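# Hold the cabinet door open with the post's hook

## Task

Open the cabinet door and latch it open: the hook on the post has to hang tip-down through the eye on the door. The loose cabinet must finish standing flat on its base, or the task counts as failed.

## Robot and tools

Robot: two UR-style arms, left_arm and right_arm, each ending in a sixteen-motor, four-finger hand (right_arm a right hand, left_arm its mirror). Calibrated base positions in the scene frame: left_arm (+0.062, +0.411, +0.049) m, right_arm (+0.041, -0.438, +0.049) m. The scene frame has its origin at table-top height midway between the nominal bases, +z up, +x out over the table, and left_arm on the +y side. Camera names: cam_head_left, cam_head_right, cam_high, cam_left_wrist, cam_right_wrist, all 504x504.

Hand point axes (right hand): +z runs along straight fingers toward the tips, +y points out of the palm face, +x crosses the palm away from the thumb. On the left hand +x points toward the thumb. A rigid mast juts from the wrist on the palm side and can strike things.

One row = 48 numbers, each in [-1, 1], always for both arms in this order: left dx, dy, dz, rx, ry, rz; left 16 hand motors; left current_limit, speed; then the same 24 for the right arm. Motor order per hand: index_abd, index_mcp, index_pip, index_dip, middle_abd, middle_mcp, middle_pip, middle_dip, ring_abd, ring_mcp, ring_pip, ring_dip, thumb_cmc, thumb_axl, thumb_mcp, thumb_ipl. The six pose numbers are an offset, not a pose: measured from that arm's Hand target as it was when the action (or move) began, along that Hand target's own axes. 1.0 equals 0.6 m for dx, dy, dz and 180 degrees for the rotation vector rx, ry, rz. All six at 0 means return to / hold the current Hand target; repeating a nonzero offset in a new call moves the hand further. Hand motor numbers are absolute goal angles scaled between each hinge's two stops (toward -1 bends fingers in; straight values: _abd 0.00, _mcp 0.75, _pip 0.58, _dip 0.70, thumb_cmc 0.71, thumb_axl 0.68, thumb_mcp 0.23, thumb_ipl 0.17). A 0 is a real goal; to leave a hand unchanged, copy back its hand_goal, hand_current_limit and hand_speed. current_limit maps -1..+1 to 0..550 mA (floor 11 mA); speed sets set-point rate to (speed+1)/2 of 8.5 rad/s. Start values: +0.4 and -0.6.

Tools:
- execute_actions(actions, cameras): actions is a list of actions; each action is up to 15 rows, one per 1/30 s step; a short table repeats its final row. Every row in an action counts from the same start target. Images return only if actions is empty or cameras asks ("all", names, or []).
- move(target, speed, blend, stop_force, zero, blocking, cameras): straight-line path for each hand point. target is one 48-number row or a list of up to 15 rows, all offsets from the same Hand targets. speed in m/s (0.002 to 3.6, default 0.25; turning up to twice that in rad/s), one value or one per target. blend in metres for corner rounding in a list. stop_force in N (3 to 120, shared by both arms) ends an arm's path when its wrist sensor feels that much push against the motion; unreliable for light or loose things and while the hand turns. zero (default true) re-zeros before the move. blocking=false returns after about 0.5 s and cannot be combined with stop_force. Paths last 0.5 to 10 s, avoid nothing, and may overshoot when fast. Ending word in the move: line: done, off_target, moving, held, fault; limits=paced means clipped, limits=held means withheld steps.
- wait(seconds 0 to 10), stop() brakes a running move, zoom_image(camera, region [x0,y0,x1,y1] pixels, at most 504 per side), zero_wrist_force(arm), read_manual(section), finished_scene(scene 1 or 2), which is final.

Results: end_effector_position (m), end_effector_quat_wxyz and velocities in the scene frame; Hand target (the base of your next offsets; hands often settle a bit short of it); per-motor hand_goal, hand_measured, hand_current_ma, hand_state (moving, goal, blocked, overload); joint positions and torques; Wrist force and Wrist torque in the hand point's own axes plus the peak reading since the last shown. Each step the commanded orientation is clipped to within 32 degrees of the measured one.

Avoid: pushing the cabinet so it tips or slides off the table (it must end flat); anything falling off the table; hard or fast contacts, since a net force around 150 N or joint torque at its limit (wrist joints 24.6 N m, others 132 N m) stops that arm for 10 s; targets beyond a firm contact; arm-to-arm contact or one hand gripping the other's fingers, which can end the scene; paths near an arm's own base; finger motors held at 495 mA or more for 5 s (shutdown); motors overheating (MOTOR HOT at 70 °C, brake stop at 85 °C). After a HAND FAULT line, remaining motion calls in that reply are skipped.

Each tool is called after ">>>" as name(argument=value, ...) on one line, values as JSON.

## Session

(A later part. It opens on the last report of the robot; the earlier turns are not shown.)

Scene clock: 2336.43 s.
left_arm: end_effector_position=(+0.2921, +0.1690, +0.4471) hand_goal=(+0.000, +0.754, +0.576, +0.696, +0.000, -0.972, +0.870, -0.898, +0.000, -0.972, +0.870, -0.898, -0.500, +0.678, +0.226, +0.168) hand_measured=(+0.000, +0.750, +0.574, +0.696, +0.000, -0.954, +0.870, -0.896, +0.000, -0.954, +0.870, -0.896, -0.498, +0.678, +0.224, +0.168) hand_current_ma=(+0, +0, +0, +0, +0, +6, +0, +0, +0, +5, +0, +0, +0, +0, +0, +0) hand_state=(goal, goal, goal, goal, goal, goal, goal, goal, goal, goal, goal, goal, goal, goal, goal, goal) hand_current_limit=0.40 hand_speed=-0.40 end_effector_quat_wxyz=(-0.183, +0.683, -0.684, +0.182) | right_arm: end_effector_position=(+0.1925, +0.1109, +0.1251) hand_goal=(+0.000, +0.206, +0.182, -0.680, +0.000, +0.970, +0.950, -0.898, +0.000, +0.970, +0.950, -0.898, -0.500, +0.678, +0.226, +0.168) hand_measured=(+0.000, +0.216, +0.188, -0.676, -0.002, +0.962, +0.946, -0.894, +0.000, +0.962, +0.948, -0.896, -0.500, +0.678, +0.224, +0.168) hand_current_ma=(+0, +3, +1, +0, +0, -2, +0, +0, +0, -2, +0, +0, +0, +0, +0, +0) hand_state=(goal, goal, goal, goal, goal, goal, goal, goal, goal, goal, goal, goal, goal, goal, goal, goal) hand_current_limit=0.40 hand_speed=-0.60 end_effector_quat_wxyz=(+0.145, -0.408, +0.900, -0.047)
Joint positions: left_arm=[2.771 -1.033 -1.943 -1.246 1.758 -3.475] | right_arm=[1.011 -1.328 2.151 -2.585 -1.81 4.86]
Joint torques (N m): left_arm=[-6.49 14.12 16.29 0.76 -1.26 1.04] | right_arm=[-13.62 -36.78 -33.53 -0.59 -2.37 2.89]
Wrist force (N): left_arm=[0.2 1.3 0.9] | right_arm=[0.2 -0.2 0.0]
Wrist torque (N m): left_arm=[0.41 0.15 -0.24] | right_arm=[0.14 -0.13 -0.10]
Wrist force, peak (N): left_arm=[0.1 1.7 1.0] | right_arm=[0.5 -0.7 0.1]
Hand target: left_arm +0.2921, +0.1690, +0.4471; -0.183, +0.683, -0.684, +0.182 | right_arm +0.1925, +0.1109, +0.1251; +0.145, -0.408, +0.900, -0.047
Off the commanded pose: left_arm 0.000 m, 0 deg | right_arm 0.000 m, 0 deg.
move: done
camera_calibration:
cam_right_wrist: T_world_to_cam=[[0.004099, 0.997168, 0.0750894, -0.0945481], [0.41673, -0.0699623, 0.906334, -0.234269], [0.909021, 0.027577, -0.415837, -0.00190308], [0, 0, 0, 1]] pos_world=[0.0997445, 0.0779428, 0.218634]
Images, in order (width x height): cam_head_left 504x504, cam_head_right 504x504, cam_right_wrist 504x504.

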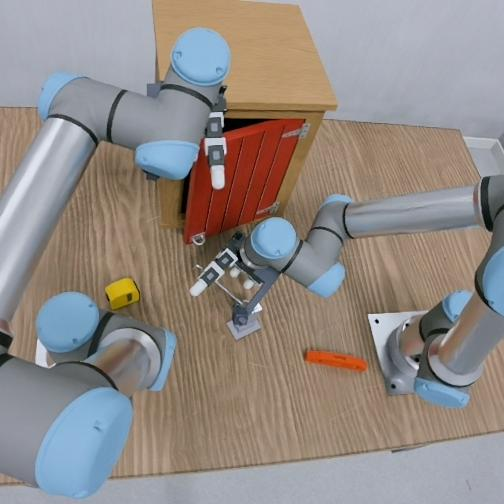

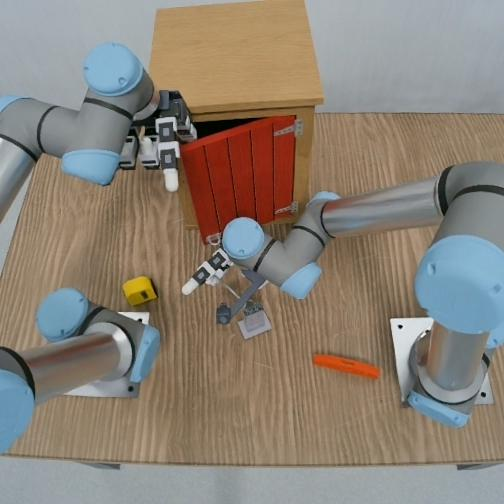

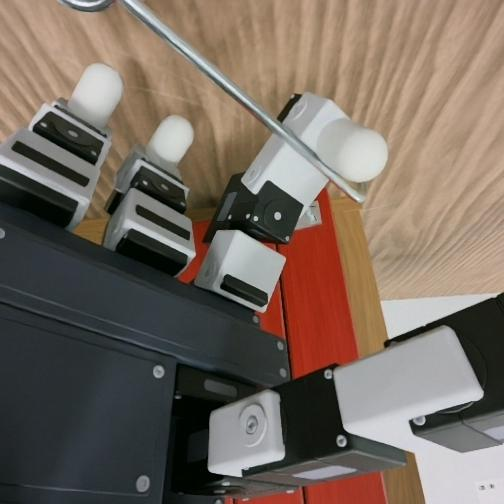

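>>> move(target=[[0,0,0,0,0,0, 0,0.754,0.576,0.696,0,-0.973,0.869,-0.899,0,-0.973,0.869,-0.899,-0.5,0.678,0.226,0.168,0.4,-0.4, -0.0067,-0.0298,0.0080,0.0150,0.0135,0.0635, 0,0.205,0.182,-0.681,0,0.97,0.95,-0.899,0,0.97,0.95,-0.899,-0.5,0.678,0.226,0.168,0.4,-0.6],[0,0,0,0,0,0, 0,0.754,0.576,0.696,0,-0.973,0.869,-0.899,0,-0.973,0.869,-0.899,-0.5,0.678,0.226,0.168,0.4,-0.4, -0.0060,-0.0610,0.0145,0.0300,0.0271,0.1270, 0,0.205,0.182,-0.681,0,0.97,0.95,-0.899,0,0.97,0.95,-0.899,-0.5,0.678,0.226,0.168,0.4,-0.6]], speed=0.06, blend=0.003, cameras=["cam_right_wrist","cam_head_left","cam_head_right"])

>>> zoom_image(camera="cam_right_wrist", region=[254, 60, 504, 310])

>>> zoom_image(camera="cam_head_left", region=[150, 190, 310, 350])

>>> zoom_image(camera="cam_head_right", region=[150, 190, 310, 350])

Scene clock: 2350.20 s.
left_arm: end_effector_position=(+0.2921, +0.1690, +0.4471) hand_goal=(+0.000, +0.754, +0.576, +0.696, +0.000, -0.972, +0.870, -0.898, +0.000, -0.972, +0.870, -0.898, -0.500, +0.678, +0.226, +0.168) hand_measured=(+0.000, +0.750, +0.574, +0.696, +0.000, -0.954, +0.870, -0.896, +0.000, -0.954, +0.870, -0.896, -0.498, +0.678, +0.224, +0.168) hand_current_ma=(+0, +0, +0, +0, +0, +6, +0, +0, +0, +5, +0, +0, +0, +0, +0, +0) hand_state=(goal, goal, goal, goal, goal, goal, goal, goal, goal, goal, goal, goal, goal, goal, goal, goal) hand_current_limit=0.40 hand_speed=-0.40 end_effector_quat_wxyz=(-0.183, +0.683, -0.684, +0.182) | right_arm: end_effector_position=(+0.2237, +0.0895, +0.1249) hand_goal=(+0.000, +0.206, +0.182, -0.680, +0.000, +0.970, +0.950, -0.898, +0.000, +0.970, +0.950, -0.898, -0.500, +0.678, +0.226, +0.168) hand_measured=(+0.000, +0.216, +0.188, -0.676, -0.002, +0.962, +0.946, -0.894, +0.000, +0.962, +0.948, -0.896, -0.500, +0.678, +0.224, +0.168) hand_current_ma=(+0, +3, +1, +0, +0, -2, +0, +0, +0, -2, +0, +0, +0, +0, +0, +0) hand_state=(goal, goal, goal, goal, goal, goal, goal, goal, goal, goal, goal, goal, goal, goal, goal, goal) hand_current_limit=0.40 hand_speed=-0.60 end_effector_quat_wxyz=(+0.132, -0.212, +0.965, -0.076)
Joint positions: left_arm=[2.771 -1.033 -1.943 -1.246 1.758 -3.475] | right_arm=[1.005 -1.365 2.158 -2.442 -1.867 5.285]
Joint torques (N m): left_arm=[-5.42 12.84 15.87 1.08 -1.3 1.14] | right_arm=[-14.44 -35.51 -34.63 -0.56 -2.57 3.35]
Wrist force (N): left_arm=[0.2 1.6 0.9] | right_arm=[0.2 -0.3 0.3]
Wrist torque (N m): left_arm=[0.45 0.14 -0.24] | right_arm=[0.12 -0.15 -0.06]
Wrist force, peak (N): left_arm=[0.2 1.8 1.1] | right_arm=[0.3 -0.5 0.5]
Hand target: left_arm +0.2921, +0.1690, +0.4471; -0.183, +0.683, -0.684, +0.182 | right_arm +0.2237, +0.0896, +0.1250; +0.132, -0.212, +0.965, -0.076
Off the commanded pose: left_arm 0.000 m, 0 deg | right_arm 0.000 m, 0 deg.
move: done
camera_calibration:
cam_right_wrist: T_world_to_cam=[[0.409103, 0.909476, 0.0740811, -0.156052], [0.352302, -0.23232, 0.906593, -0.219668], [0.841735, -0.344791, -0.415453, 0.0185956], [0, 0, 0, 1]] pos_world=[0.125578, 0.0973037, 0.218435]
Images, in order (width x height): cam_head_left 504x504, cam_head_right 504x504, cam_right_wrist 504x504.

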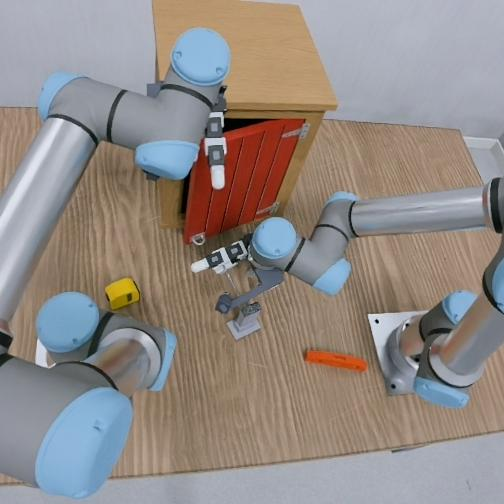

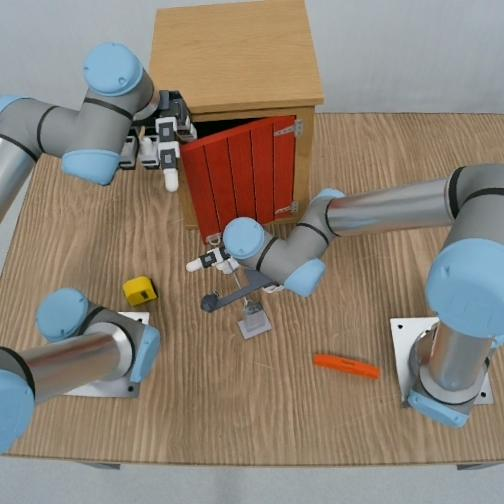

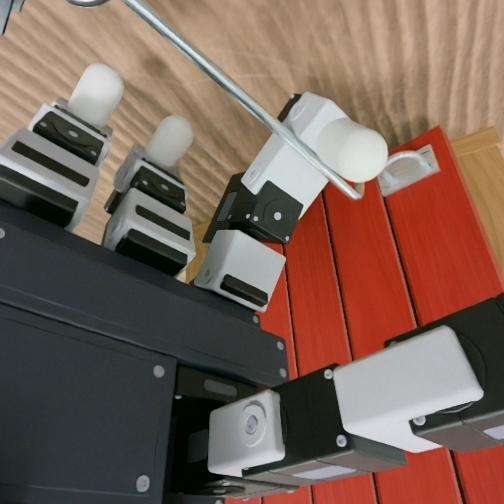

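Scaled by 2.016.

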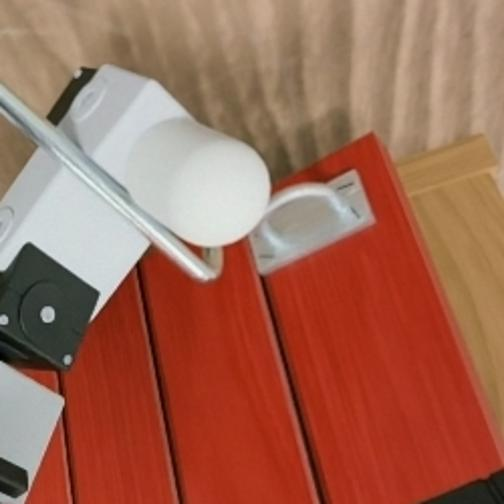

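Scaled by 3.150.

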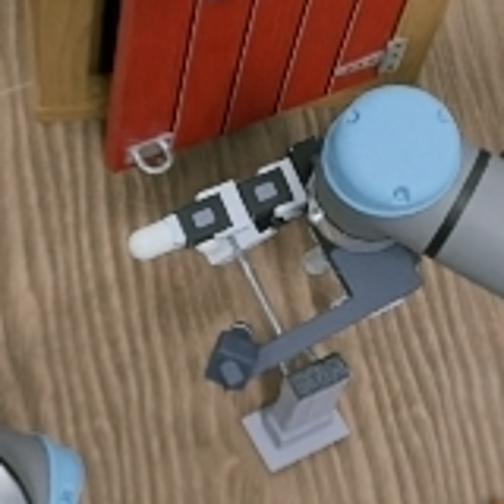

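Scaled by 3.150.

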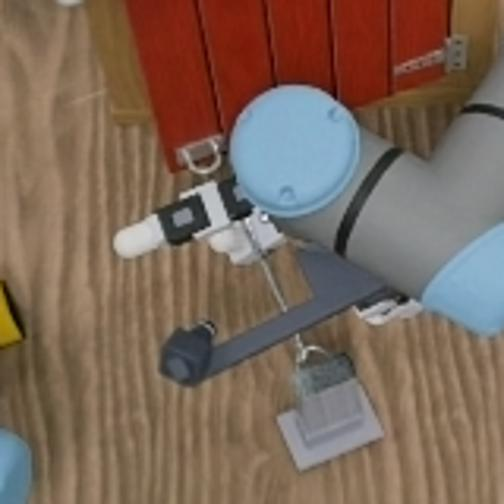

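>>> move(target=[[0.0043,0.0271,-0.0157,0,0,0, 0,0.754,0.576,0.696,0,-0.973,0.869,-0.899,0,-0.973,0.869,-0.899,-0.5,0.678,0.226,0.168,0.6,-0.4, 0,0,0,0,0,0, 0,0.205,0.182,-0.681,0,0.97,0.95,-0.899,0,0.97,0.95,-0.899,-0.5,0.678,0.226,0.168,0.4,-0.6],[0.0113,0.0540,-0.0312,0,0,0, 0,0.754,0.576,0.696,0,-0.973,0.869,-0.899,0,-0.973,0.869,-0.899,-0.5,0.678,0.226,0.168,0.6,-0.4, 0,0,0,0,0,0, 0,0.205,0.182,-0.681,0,0.97,0.95,-0.899,0,0.97,0.95,-0.899,-0.5,0.678,0.226,0.168,0.4,-0.6],[0.0210,0.0801,-0.0463,0,0,0, 0,0.754,0.576,0.696,0,-0.973,0.869,-0.899,0,-0.973,0.869,-0.899,-0.5,0.678,0.226,0.168,0.6,-0.4, 0,0,0,0,0,0, 0,0.205,0.182,-0.681,0,0.97,0.95,-0.899,0,0.97,0.95,-0.899,-0.5,0.678,0.226,0.168,0.4,-0.6]], speed=0.04, blend=0.003, cameras=["cam_right_wrist","cam_head_left","cam_head_right"])

>>> zoom_image(camera="cam_head_left", region=[150, 100, 310, 260])

>>> zoom_image(camera="cam_head_right", region=[150, 100, 310, 260])

Scene clock: 2371.27 s.
left_arm: end_effector_position=(+0.2366, +0.1565, +0.4472) hand_goal=(+0.000, +0.754, +0.576, +0.696, +0.000, -0.972, +0.870, -0.898, +0.000, -0.972, +0.870, -0.898, -0.500, +0.678, +0.226, +0.168) hand_measured=(+0.000, +0.750, +0.574, +0.696, +0.000, -0.954, +0.870, -0.896, +0.000, -0.954, +0.870, -0.896, -0.498, +0.678, +0.224, +0.168) hand_current_ma=(+0, +0, +0, +0, +0, +6, +0, +0, +0, +5, +0, +0, +0, +0, +0, +0) hand_state=(goal, goal, goal, goal, goal, goal, goal, goal, goal, goal, goal, goal, goal, goal, goal, goal) hand_current_limit=0.60 hand_speed=-0.40 end_effector_quat_wxyz=(-0.183, +0.683, -0.684, +0.182) | right_arm: end_effector_position=(+0.2237, +0.0896, +0.1250) hand_goal=(+0.000, +0.206, +0.182, -0.680, +0.000, +0.970, +0.950, -0.898, +0.000, +0.970, +0.950, -0.898, -0.500, +0.678, +0.226, +0.168) hand_measured=(+0.000, +0.216, +0.188, -0.676, -0.002, +0.962, +0.946, -0.894, +0.000, +0.962, +0.948, -0.896, -0.500, +0.678, +0.224, +0.168) hand_current_ma=(+0, +3, +1, +0, +0, -2, +0, +0, +0, -2, +0, +0, +0, +0, +0, +0) hand_state=(goal, goal, goal, goal, goal, goal, goal, goal, goal, goal, goal, goal, goal, goal, goal, goal) hand_current_limit=0.40 hand_speed=-0.60 end_effector_quat_wxyz=(+0.132, -0.212, +0.965, -0.076)
Joint positions: left_arm=[2.625 -0.969 -1.962 -1.32 1.824 -3.607] | right_arm=[1.005 -1.365 2.158 -2.442 -1.867 5.285]
Joint torques (N m): left_arm=[-6.11 11.84 18.5 0.52 2.82 -1.43] | right_arm=[11.29 -34.83 -33.65 -0.66 -2.55 2.88]
Wrist force (N): left_arm=[0.0 1.5 0.9] | right_arm=[0.2 -0.2 0.4]
Wrist torque (N m): left_arm=[0.44 0.13 -0.30] | right_arm=[0.13 -0.15 -0.06]
Wrist force, peak (N): left_arm=[-0.2 1.9 0.5] | right_arm=[0.3 -0.5 0.6]
Hand target: left_arm +0.2366, +0.1565, +0.4472; -0.183, +0.683, -0.684, +0.182 | right_arm +0.2237, +0.0896, +0.1250; +0.132, -0.212, +0.965, -0.076
Off the commanded pose: left_arm 0.000 m, 0 deg | right_arm 0.000 m, 0 deg.
move: done
camera_calibration:
cam_right_wrist: T_world_to_cam=[[0.409259, 0.909392, 0.0742447, -0.156106], [0.352194, -0.232515, 0.906585, -0.219724], [0.841705, -0.34488, -0.415441, 0.018647], [0, 0, 0, 1]] pos_world=[0.125578, 0.0973033, 0.218535]
Images, in order (width x height): cam_head_left 504x504, cam_head_right 504x504, cam_right_wrist 504x504.

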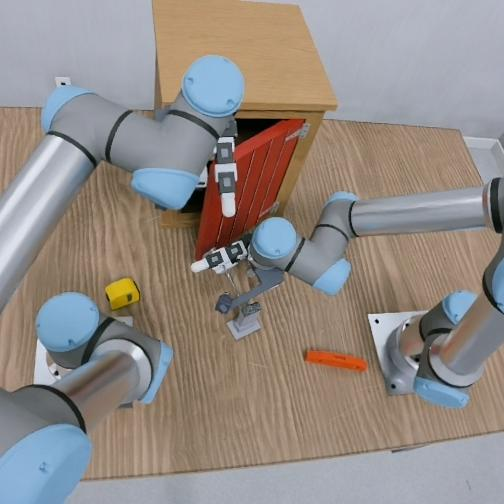

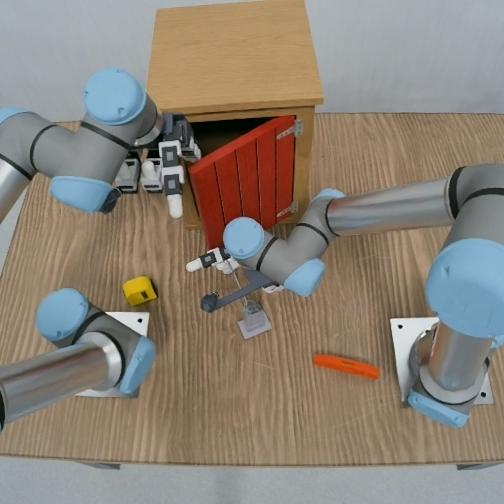

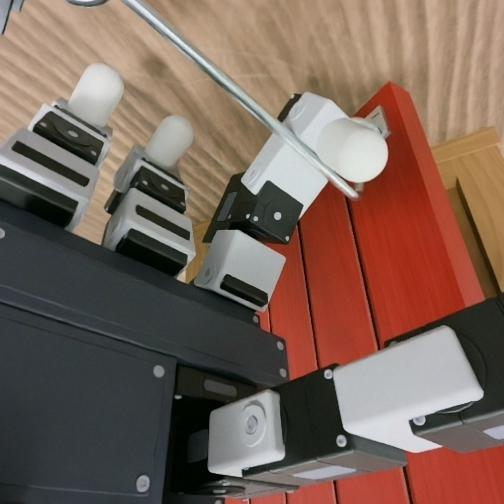

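Scaled by 3.150.

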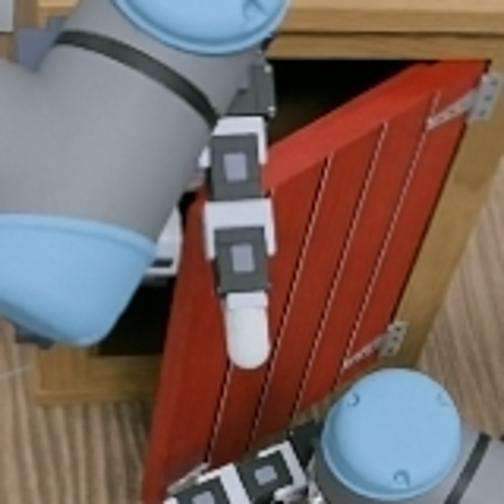

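Scaled by 3.150.

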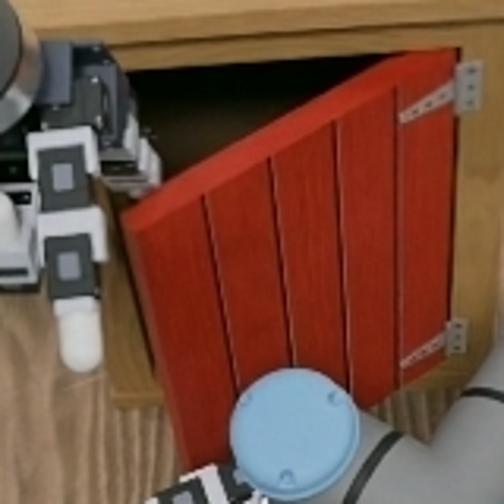

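>>> move(target=[0.0095,0.0204,-0.0118,0,0,0, 0,0.754,0.576,0.696,0,-0.973,0.869,-0.899,0,-0.973,0.869,-0.899,-0.5,0.678,0.226,0.168,0.6,-0.4, 0,0,0,0,0,0, 0,0.205,0.182,-0.681,0,0.97,0.95,-0.899,0,0.97,0.95,-0.899,-0.5,0.678,0.226,0.168,0.4,-0.6], speed=0.03, cameras=["cam_right_wrist","cam_head_left","cam_head_right"])

>>> zoom_image(camera="cam_head_left", region=[170, 220, 270, 320])

>>> zoom_image(camera="cam_head_right", region=[170, 220, 270, 320])

>>> zoom_image(camera="cam_right_wrist", region=[304, 60, 454, 210])

Scene clock: 2381.70 s.
left_arm: end_effector_position=(+0.2225, +0.1508, +0.4472) hand_goal=(+0.000, +0.754, +0.576, +0.696, +0.000, -0.972, +0.870, -0.898, +0.000, -0.972, +0.870, -0.898, -0.500, +0.678, +0.226, +0.168) hand_measured=(+0.000, +0.750, +0.576, +0.696, +0.000, -0.954, +0.870, -0.896, +0.000, -0.954, +0.870, -0.896, -0.498, +0.678, +0.224, +0.168) hand_current_ma=(+0, +0, +0, +0, +0, +6, +0, +0, +0, +5, +0, +0, +0, +0, +0, +0) hand_state=(goal, goal, goal, goal, goal, goal, goal, goal, goal, goal, goal, goal, goal, goal, goal, goal) hand_current_limit=0.60 hand_speed=-0.40 end_effector_quat_wxyz=(-0.183, +0.683, -0.684, +0.182) | right_arm: end_effector_position=(+0.2237, +0.0896, +0.1250) hand_goal=(+0.000, +0.206, +0.182, -0.680, +0.000, +0.970, +0.950, -0.898, +0.000, +0.970, +0.950, -0.898, -0.500, +0.678, +0.226, +0.168) hand_measured=(+0.000, +0.216, +0.188, -0.676, -0.002, +0.962, +0.946, -0.894, +0.000, +0.962, +0.948, -0.896, -0.500, +0.678, +0.224, +0.168) hand_current_ma=(+0, +3, +1, +0, +0, -2, +0, +0, +0, -2, +0, +0, +0, +0, +0, +0) hand_state=(goal, goal, goal, goal, goal, goal, goal, goal, goal, goal, goal, goal, goal, goal, goal, goal) hand_current_limit=0.40 hand_speed=-0.60 end_effector_quat_wxyz=(+0.132, -0.212, +0.965, -0.076)
Joint positions: left_arm=[2.572 -0.963 -1.961 -1.34 1.848 -3.657] | right_arm=[1.005 -1.365 2.158 -2.442 -1.867 5.285]
Joint torques (N m): left_arm=[-5.27 11.22 35.03 0.56 2.83 -1.73] | right_arm=[11.35 -34.45 -34.14 -0.49 -2.5 2.92]
Wrist force (N): left_arm=[-0.3 1.7 0.8] | right_arm=[0.3 -0.3 0.4]
Wrist torque (N m): left_arm=[0.48 0.18 -0.33] | right_arm=[0.11 -0.16 -0.06]
Wrist force, peak (N): left_arm=[0.0 1.9 0.9] | right_arm=[0.4 -0.3 0.5]
Hand target: left_arm +0.2225, +0.1508, +0.4472; -0.183, +0.683, -0.684, +0.182 | right_arm +0.2237, +0.0896, +0.1250; +0.132, -0.212, +0.965, -0.076
Off the commanded pose: left_arm 0.000 m, 0 deg | right_arm 0.000 m, 0 deg.
move: done
camera_calibration:
cam_right_wrist: T_world_to_cam=[[0.409259, 0.909392, 0.0742447, -0.156106], [0.352194, -0.232515, 0.906585, -0.219724], [0.841705, -0.34488, -0.415441, 0.018647], [0, 0, 0, 1]] pos_world=[0.125578, 0.0973033, 0.218535]
Images, in order (width x height): cam_head_left 504x504, cam_head_right 504x504, cam_right_wrist 504x504.

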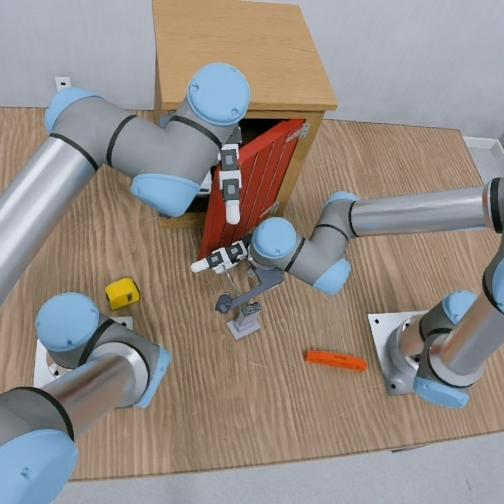

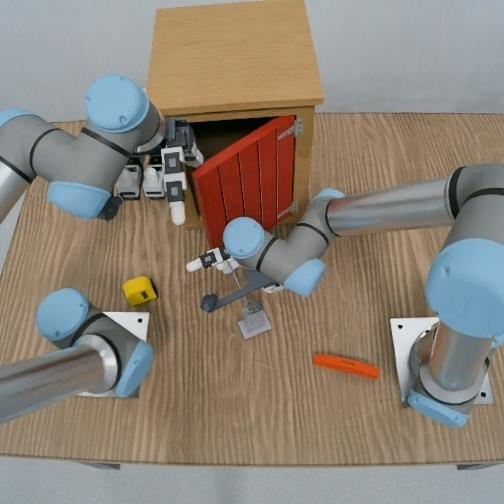

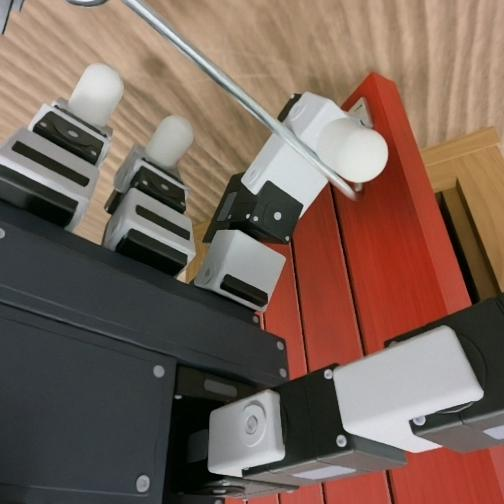

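Scaled by 5.040.

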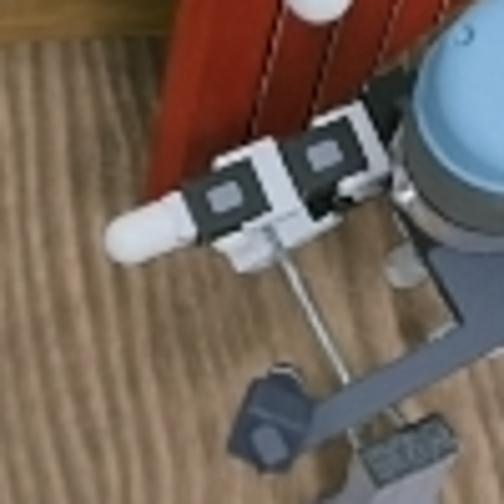

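Scaled by 5.040.

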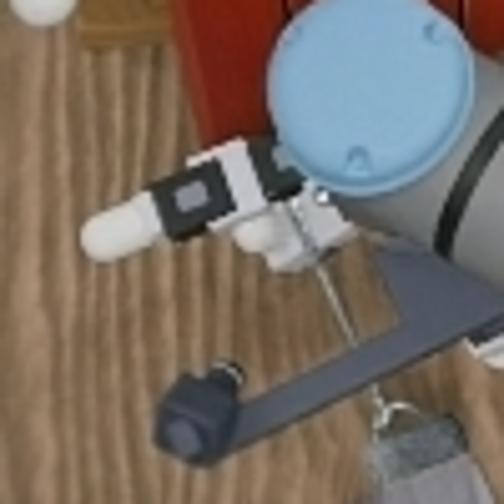

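Scaled by 3.360.

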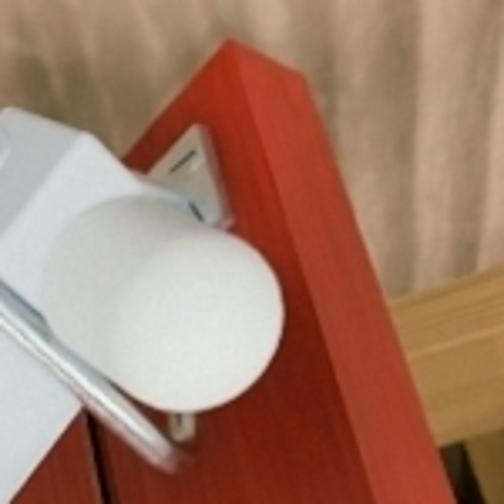

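>>> zoom_image(camera="cam_head_right", region=[160, 130, 260, 230])

>>> zoom_image(camera="cam_head_left", region=[170, 130, 270, 230])

Scaled by 5.040.

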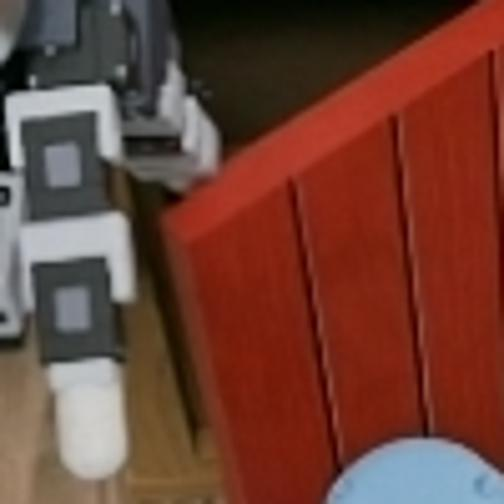

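Scaled by 5.040.

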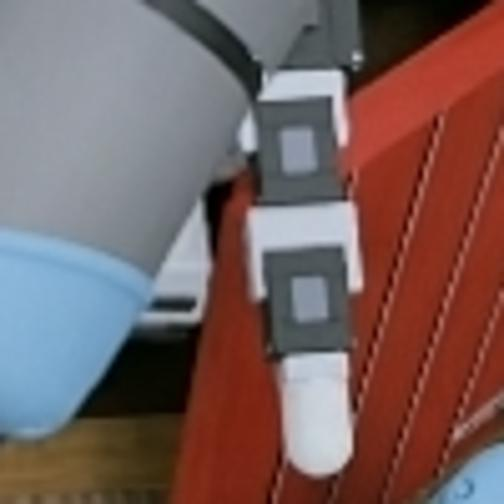

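>>> move(target=[[0,0,0,0,0,0, 0,0.754,0.576,0.696,0,-0.973,0.869,-0.899,0,-0.973,0.869,-0.899,-0.5,0.678,0.226,0.168,0.6,-0.4, 0.0317,0,0,0,0,0, 0,0.205,0.182,-0.681,0,0.97,0.95,-0.899,0,0.97,0.95,-0.899,-0.5,0.678,0.226,0.168,0.4,-0.6],[0,0,0,0,0,0, 0,0.754,0.576,0.696,0,-0.973,0.869,-0.899,0,-0.973,0.869,-0.899,-0.5,0.678,0.226,0.168,0.6,-0.4, 0.0226,-0.0042,0.0012,0.0025,0.0023,0.0106, 0,0.205,0.182,-0.681,0,0.97,0.95,-0.899,0,0.97,0.95,-0.899,-0.5,0.678,0.226,0.168,0.4,-0.6]], speed=0.03, cameras=["cam_right_wrist"])

>>> zoom_image(camera="cam_right_wrist", region=[254, 60, 454, 260])

Scene clock: 2417.50 s.
left_arm: end_effector_position=(+0.2224, +0.1508, +0.4472) hand_goal=(+0.000, +0.754, +0.576, +0.696, +0.000, -0.972, +0.870, -0.898, +0.000, -0.972, +0.870, -0.898, -0.500, +0.678, +0.226, +0.168) hand_measured=(+0.000, +0.750, +0.576, +0.696, +0.000, -0.954, +0.870, -0.896, +0.000, -0.954, +0.870, -0.896, -0.498, +0.678, +0.224, +0.168) hand_current_ma=(+0, +0, +0, +0, +0, +6, +0, +0, +0, +5, +0, +0, +0, +0, +0, +0) hand_state=(goal, goal, goal, goal, goal, goal, goal, goal, goal, goal, goal, goal, goal, goal, goal, goal) hand_current_limit=0.60 hand_speed=-0.40 end_effector_quat_wxyz=(-0.183, +0.683, -0.684, +0.182) | right_arm: end_effector_position=(+0.2130, +0.0815, +0.1218) hand_goal=(+0.000, +0.206, +0.182, -0.680, +0.000, +0.970, +0.950, -0.898, +0.000, +0.970, +0.950, -0.898, -0.500, +0.678, +0.226, +0.168) hand_measured=(+0.000, +0.216, +0.188, -0.676, -0.002, +0.962, +0.946, -0.894, +0.000, +0.962, +0.948, -0.896, -0.500, +0.678, +0.224, +0.168) hand_current_ma=(+0, +3, +1, +0, +0, -2, +0, +0, +0, -2, +0, +0, +0, +0, +0, +0) hand_state=(goal, goal, goal, goal, goal, goal, goal, goal, goal, goal, goal, goal, goal, goal, goal, goal) hand_current_limit=0.40 hand_speed=-0.60 end_effector_quat_wxyz=(+0.131, -0.195, +0.969, -0.079)
Joint positions: left_arm=[2.572 -0.963 -1.961 -1.34 1.848 -3.657] | right_arm=[1.022 -1.381 2.185 -2.436 -1.871 5.339]
Joint torques (N m): left_arm=[-5.77 6.72 34.29 0.41 2.5 -1.68] | right_arm=[-16.96 -15.36 -33.2 -0.55 -2.58 3.02]
Wrist force (N): left_arm=[-0.2 1.5 0.9] | right_arm=[0.2 -0.4 0.4]
Wrist torque (N m): left_arm=[0.43 0.16 -0.32] | right_arm=[0.10 -0.13 -0.07]
Wrist force, peak (N): left_arm=[-0.3 1.8 0.9] | right_arm=[0.2 -0.6 0.5]
Hand target: left_arm +0.2225, +0.1508, +0.4472; -0.183, +0.683, -0.684, +0.182 | right_arm +0.2130, +0.0815, +0.1218; +0.131, -0.195, +0.969, -0.079
Off the commanded pose: left_arm 0.000 m, 0 deg | right_arm 0.000 m, 0 deg.
move: done
camera_calibration:
cam_right_wrist: T_world_to_cam=[[0.440695, 0.894588, 0.07416, -0.149621], [0.343902, -0.244569, 0.906597, -0.212198], [0.829168, -0.374029, -0.415431, 0.0285518], [0, 0, 0, 1]] pos_world=[0.115238, 0.0926316, 0.215335]
Images, in order (width x height): cam_right_wrist 504x504.

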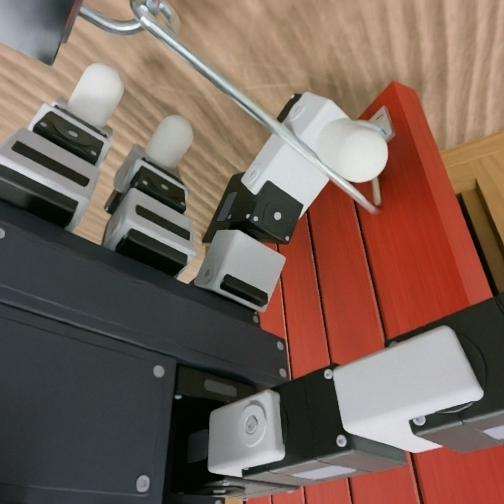

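Scaled by 2.520.

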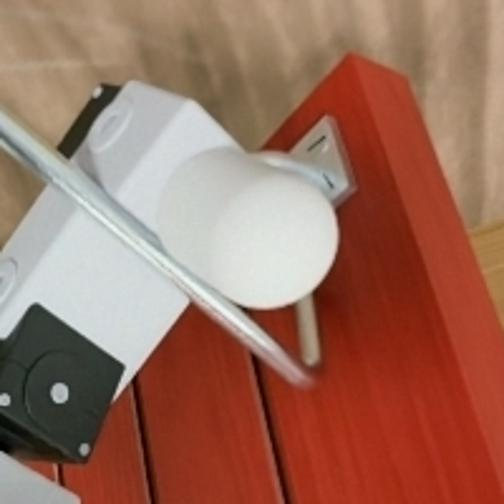

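>>> move(target=[0,0,0,0,0,0, 0,0.754,0.576,0.696,0,-0.973,0.869,-0.899,0,-0.973,0.869,-0.899,-0.5,0.678,0.226,0.168,0.6,-0.4, -0.0027,0.0057,0.0282,0,0.0652,-0.0139, 0,0.205,0.182,-0.681,0,0.97,0.95,-0.899,0,0.97,0.95,-0.899,-0.5,0.678,0.226,0.168,0.4,-0.6], speed=0.04, cameras=["cam_right_wrist","cam_head_left","cam_head_right"])

>>> zoom_image(camera="cam_right_wrist", region=[254, 60, 454, 260])

Scene clock: 2444.17 s.
left_arm: end_effector_position=(+0.2224, +0.1508, +0.4472) hand_goal=(+0.000, +0.754, +0.576, +0.696, +0.000, -0.972, +0.870, -0.898, +0.000, -0.972, +0.870, -0.898, -0.500, +0.678, +0.226, +0.168) hand_measured=(+0.000, +0.750, +0.576, +0.696, +0.000, -0.954, +0.870, -0.896, +0.000, -0.954, +0.870, -0.896, -0.498, +0.678, +0.224, +0.168) hand_current_ma=(+0, +0, +0, +0, +0, +6, +0, +0, +0, +5, +0, +0, +0, +0, +0, +0) hand_state=(goal, goal, goal, goal, goal, goal, goal, goal, goal, goal, goal, goal, goal, goal, goal, goal) hand_current_limit=0.60 hand_speed=-0.40 end_effector_quat_wxyz=(-0.183, +0.683, -0.684, +0.182) | right_arm: end_effector_position=(+0.2180, +0.0835, +0.1053) hand_goal=(+0.000, +0.206, +0.182, -0.680, +0.000, +0.970, +0.950, -0.898, +0.000, +0.970, +0.950, -0.898, -0.500, +0.678, +0.226, +0.168) hand_measured=(+0.000, +0.216, +0.188, -0.676, -0.002, +0.962, +0.946, -0.894, +0.000, +0.962, +0.948, -0.896, -0.500, +0.678, +0.224, +0.168) hand_current_ma=(+0, +3, +1, +0, +0, -2, +0, +0, +0, -2, +0, +0, +0, +0, +0, +0) hand_state=(goal, goal, goal, goal, goal, goal, goal, goal, goal, goal, goal, goal, goal, goal, goal, goal) hand_current_limit=0.40 hand_speed=-0.60 end_effector_quat_wxyz=(+0.029, -0.207, +0.973, -0.101)
Joint positions: left_arm=[2.572 -0.963 -1.961 -1.34 1.848 -3.657] | right_arm=[0.957 -1.326 2.076 -2.223 -1.758 5.271]
Joint torques (N m): left_arm=[-7.74 -3.67 34.21 0.75 2.87 -1.42] | right_arm=[-16.77 -18.69 -34.64 -0.35 1.29 -2.89]
Wrist force (N): left_arm=[-0.3 1.6 0.5] | right_arm=[0.5 -0.4 -0.1]
Wrist torque (N m): left_arm=[0.48 0.17 -0.33] | right_arm=[0.13 -0.15 0.12]
Wrist force, peak (N): left_arm=[-0.2 1.8 1.0] | right_arm=[0.2 -0.6 0.6]
Hand target: left_arm +0.2225, +0.1508, +0.4472; -0.183, +0.683, -0.684, +0.182 | right_arm +0.2181, +0.0835, +0.1053; +0.029, -0.207, +0.973, -0.101
Off the commanded pose: left_arm 0.000 m, 0 deg | right_arm 0.000 m, 0 deg.
move: done
camera_calibration:
cam_right_wrist: T_world_to_cam=[[0.439502, 0.894017, -0.0870111, -0.135123], [0.511675, -0.169565, 0.842281, -0.234563], [0.738259, -0.414706, -0.53197, 0.0538187], [0, 0, 0, 1]] pos_world=[0.139674, 0.103348, 0.21444]
Images, in order (width x height): cam_head_left 504x504, cam_head_right 504x504, cam_right_wrist 504x504.

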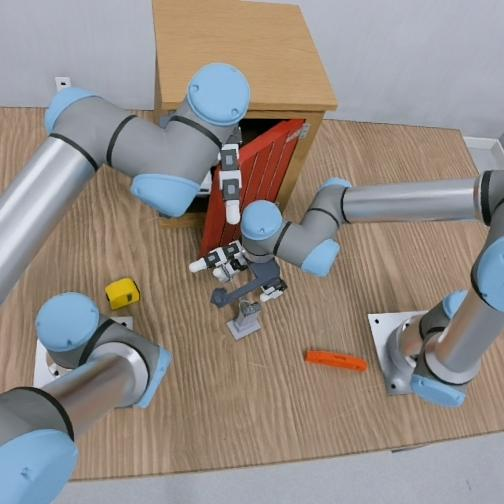

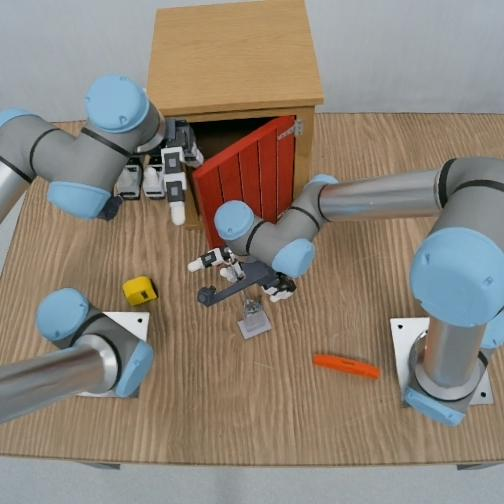

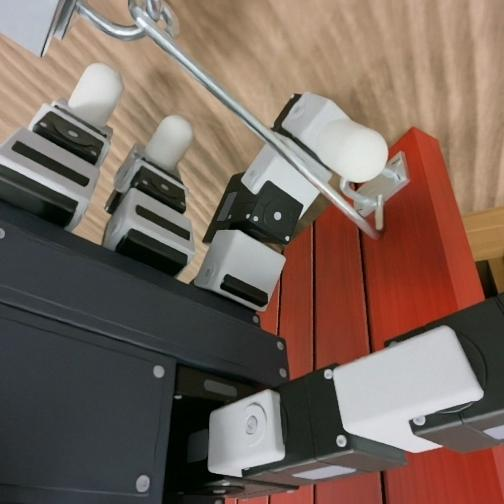

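Scaled by 2.520.

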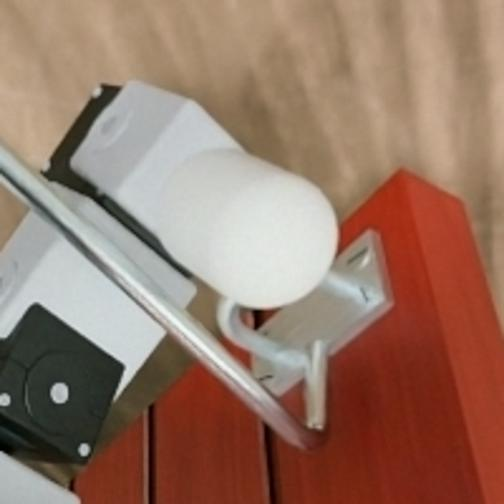

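>>> zoom_image(camera="cam_right_wrist", region=[330, 140, 420, 230])

>>> zoom_image(camera="cam_head_right", region=[190, 220, 270, 300])

>>> zoom_image(camera="cam_head_left", region=[180, 220, 260, 300])

Scaled by 5.600.

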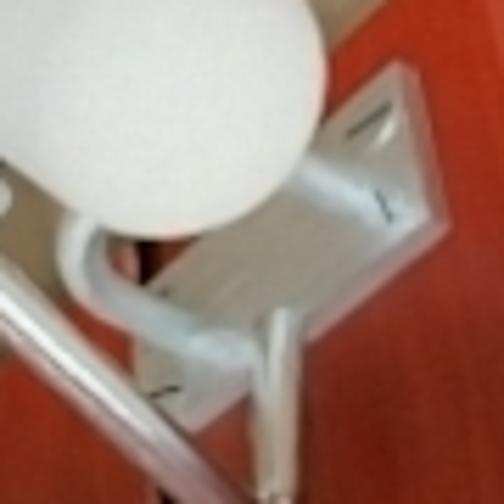

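Scaled by 6.300.

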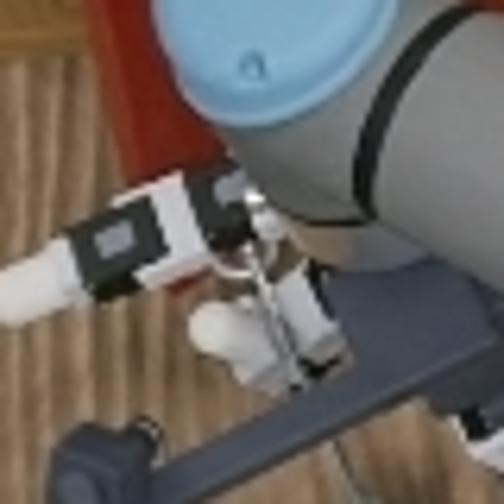

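Scaled by 6.300.

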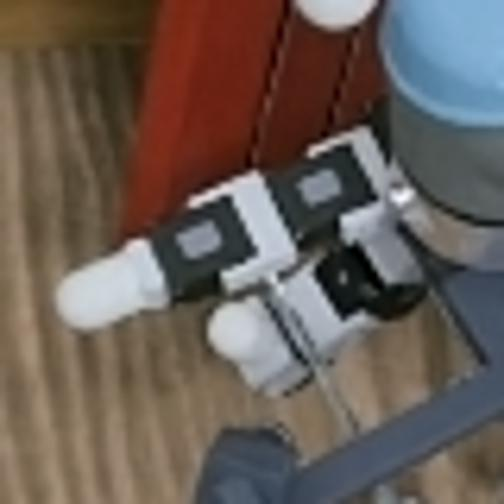

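>>> move(target=[[0,0,0,0,0,0, 0,0.754,0.576,0.696,0,-0.973,0.869,-0.899,0,-0.973,0.869,-0.899,-0.5,0.678,0.226,0.168,0.6,-0.4, 0.0045,-0.0032,-0.0163,0,-0.038,0.0081, 0,0.205,0.182,-0.681,0,0.97,0.95,-0.899,0,0.97,0.95,-0.899,-0.5,0.678,0.226,0.168,0.4,-0.6],[0,0,0,0,0,0, 0,0.754,0.576,0.696,0,-0.973,0.869,-0.899,0,-0.973,0.869,-0.899,-0.5,0.678,0.226,0.168,0.6,-0.4, 0.0193,-0.0027,-0.0145,0,-0.038,0.0081, 0,0.205,0.182,-0.681,0,0.97,0.95,-0.899,0,0.97,0.95,-0.899,-0.5,0.678,0.226,0.168,0.4,-0.6]], speed=0.04, cameras=["cam_right_wrist"])

>>> zoom_image(camera="cam_right_wrist", region=[254, 60, 454, 260])

Scene clock: 2499.73 s.
left_arm: end_effector_position=(+0.2224, +0.1508, +0.4472) hand_goal=(+0.000, +0.754, +0.576, +0.696, +0.000, -0.972, +0.870, -0.898, +0.000, -0.972, +0.870, -0.898, -0.500, +0.678, +0.226, +0.168) hand_measured=(+0.000, +0.750, +0.576, +0.696, +0.000, -0.954, +0.870, -0.896, +0.000, -0.954, +0.870, -0.896, -0.498, +0.678, +0.224, +0.168) hand_current_ma=(+0, +0, +0, +0, +0, +6, +0, +0, +0, +5, +0, +0, +0, +0, +0, +0) hand_state=(goal, goal, goal, goal, goal, goal, goal, goal, goal, goal, goal, goal, goal, goal, goal, goal) hand_current_limit=0.60 hand_speed=-0.40 end_effector_quat_wxyz=(-0.183, +0.683, -0.684, +0.182) | right_arm: end_effector_position=(+0.2073, +0.0790, +0.1140) hand_goal=(+0.000, +0.206, +0.182, -0.680, +0.000, +0.970, +0.950, -0.898, +0.000, +0.970, +0.950, -0.898, -0.500, +0.678, +0.226, +0.168) hand_measured=(+0.000, +0.216, +0.188, -0.676, -0.002, +0.962, +0.946, -0.894, +0.000, +0.962, +0.948, -0.896, -0.500, +0.678, +0.224, +0.168) hand_current_ma=(+0, +3, +1, +0, +0, -2, +0, +0, +0, -2, +0, +0, +0, +0, +0, +0) hand_state=(goal, goal, goal, goal, goal, goal, goal, goal, goal, goal, goal, goal, goal, goal, goal, goal) hand_current_limit=0.40 hand_speed=-0.60 end_effector_quat_wxyz=(+0.088, -0.200, +0.972, -0.088)
Joint positions: left_arm=[2.572 -0.963 -1.961 -1.34 1.848 -3.657] | right_arm=[1.004 -1.372 2.157 -2.349 -1.821 5.322]
Joint torques (N m): left_arm=[-7.4 -10.5 34.31 0.49 2.73 -1.41] | right_arm=[13.37 -34.05 -7.41 -4.37 -2.37 2.54]
Wrist force (N): left_arm=[-0.2 1.5 0.8] | right_arm=[0.1 -0.3 0.3]
Wrist torque (N m): left_arm=[0.44 0.17 -0.33] | right_arm=[0.13 -0.14 -0.06]
Wrist force, peak (N): left_arm=[-0.3 1.8 1.0] | right_arm=[0.7 -0.3 -0.4]
Hand target: left_arm +0.2225, +0.1508, +0.4472; -0.183, +0.683, -0.684, +0.182 | right_arm +0.2073, +0.0789, +0.1140; +0.088, -0.200, +0.972, -0.088
Off the commanded pose: left_arm 0.000 m, 0 deg | right_arm 0.000 m, 0 deg.
move: done
camera_calibration:
cam_right_wrist: T_world_to_cam=[[0.444011, 0.895996, 0.00681998, -0.137431], [0.415411, -0.212589, 0.884443, -0.218617], [0.793907, -0.389869, -0.466598, 0.0435523], [0, 0, 0, 1]] pos_world=[0.11726, 0.0936412, 0.214613]
Images, in order (width x height): cam_right_wrist 504x504.

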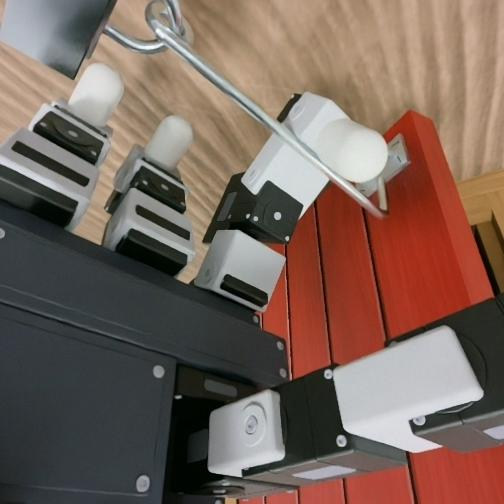

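Scaled by 2.520.

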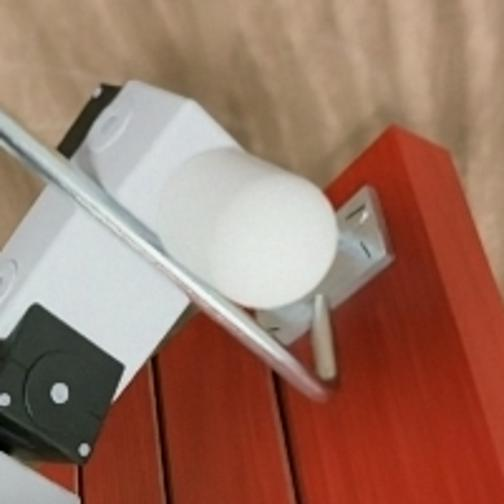

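>>> zoom_image(camera="cam_right_wrist", region=[340, 120, 420, 200])

Scaled by 6.300.

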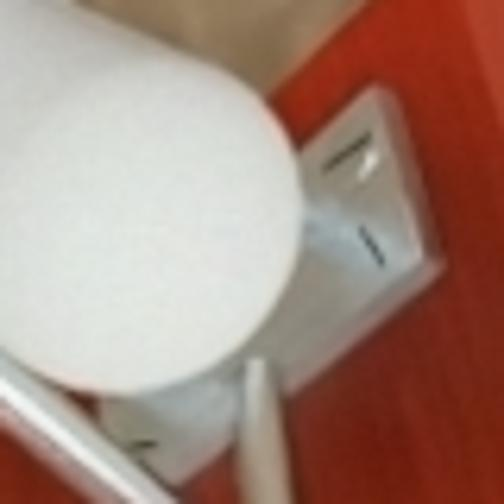

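>>> move(target=[0,0,0,0,0,0, 0,0.754,0.576,0.696,0,-0.973,0.869,-0.899,0,-0.973,0.869,-0.899,-0.5,0.678,0.226,0.168,0.6,-0.4, -0.0025,0.003,0.015,0,0.038,-0.0081, 0,0.205,0.182,-0.681,0,0.97,0.95,-0.899,0,0.97,0.95,-0.899,-0.5,0.678,0.226,0.168,0.4,-0.6], speed=0.04, cameras=["cam_right_wrist"])

>>> zoom_image(camera="cam_right_wrist", region=[320, 130, 420, 230])

Scene clock: 2530.40 s.
left_arm: end_effector_position=(+0.2225, +0.1508, +0.4472) hand_goal=(+0.000, +0.754, +0.576, +0.696, +0.000, -0.972, +0.870, -0.898, +0.000, -0.972, +0.870, -0.898, -0.500, +0.678, +0.226, +0.168) hand_measured=(+0.000, +0.750, +0.576, +0.696, +0.000, -0.954, +0.870, -0.896, +0.000, -0.954, +0.870, -0.896, -0.498, +0.678, +0.224, +0.168) hand_current_ma=(+0, +0, +0, +0, +0, +6, +0, +0, +0, +5, +0, +0, +0, +0, +0, +0) hand_state=(goal, goal, goal, goal, goal, goal, goal, goal, goal, goal, goal, goal, goal, goal, goal, goal) hand_current_limit=0.60 hand_speed=-0.40 end_effector_quat_wxyz=(-0.183, +0.683, -0.684, +0.182) | right_arm: end_effector_position=(+0.2098, +0.0800, +0.1051) hand_goal=(+0.000, +0.206, +0.182, -0.680, +0.000, +0.970, +0.950, -0.898, +0.000, +0.970, +0.950, -0.898, -0.500, +0.678, +0.226, +0.168) hand_measured=(+0.000, +0.216, +0.188, -0.676, -0.002, +0.962, +0.946, -0.894, +0.000, +0.962, +0.948, -0.896, -0.500, +0.678, +0.224, +0.168) hand_current_ma=(+0, +3, +1, +0, +0, -2, +0, +0, +0, -2, +0, +0, +0, +0, +0, +0) hand_state=(goal, goal, goal, goal, goal, goal, goal, goal, goal, goal, goal, goal, goal, goal, goal, goal) hand_current_limit=0.40 hand_speed=-0.60 end_effector_quat_wxyz=(+0.029, -0.207, +0.973, -0.101)
Joint positions: left_arm=[2.572 -0.963 -1.961 -1.34 1.848 -3.657] | right_arm=[0.967 -1.338 2.093 -2.226 -1.757 5.281]
Joint torques (N m): left_arm=[-6.73 -10.63 33.85 0.8 2.68 -1.43] | right_arm=[-16.88 -18.39 -33.24 -0.53 1.39 -2.68]
Wrist force (N): left_arm=[-0.1 1.5 0.7] | right_arm=[0.5 -0.1 0.1]
Wrist torque (N m): left_arm=[0.46 0.15 -0.31] | right_arm=[0.16 -0.15 0.13]
Wrist force, peak (N): left_arm=[-0.5 1.9 0.9] | right_arm=[0.1 -0.5 0.6]
Hand target: left_arm +0.2225, +0.1508, +0.4472; -0.183, +0.683, -0.684, +0.182 | right_arm +0.2098, +0.0800, +0.1051; +0.029, -0.207, +0.973, -0.101
Off the commanded pose: left_arm 0.000 m, 0 deg | right_arm 0.000 m, 0 deg.
move: done
camera_calibration:
cam_right_wrist: T_world_to_cam=[[0.439502, 0.894017, -0.0870111, -0.128408], [0.511675, -0.169565, 0.842281, -0.230792], [0.738259, -0.414706, -0.53197, 0.0583146], [0, 0, 0, 1]] pos_world=[0.131474, 0.0998476, 0.21424]
Images, in order (width x height): cam_right_wrist 504x504.

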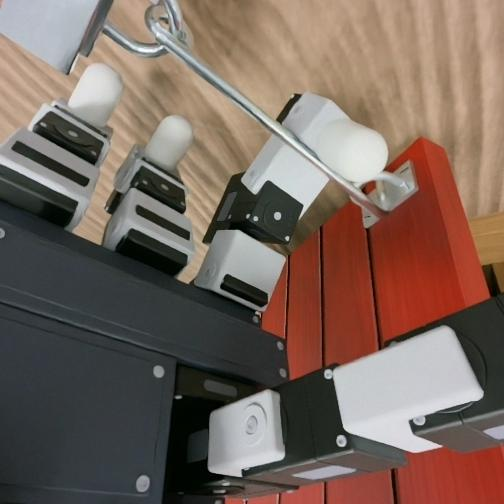

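Scaled by 5.040.

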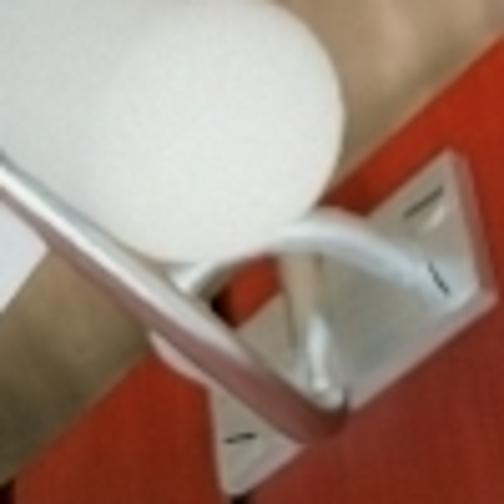

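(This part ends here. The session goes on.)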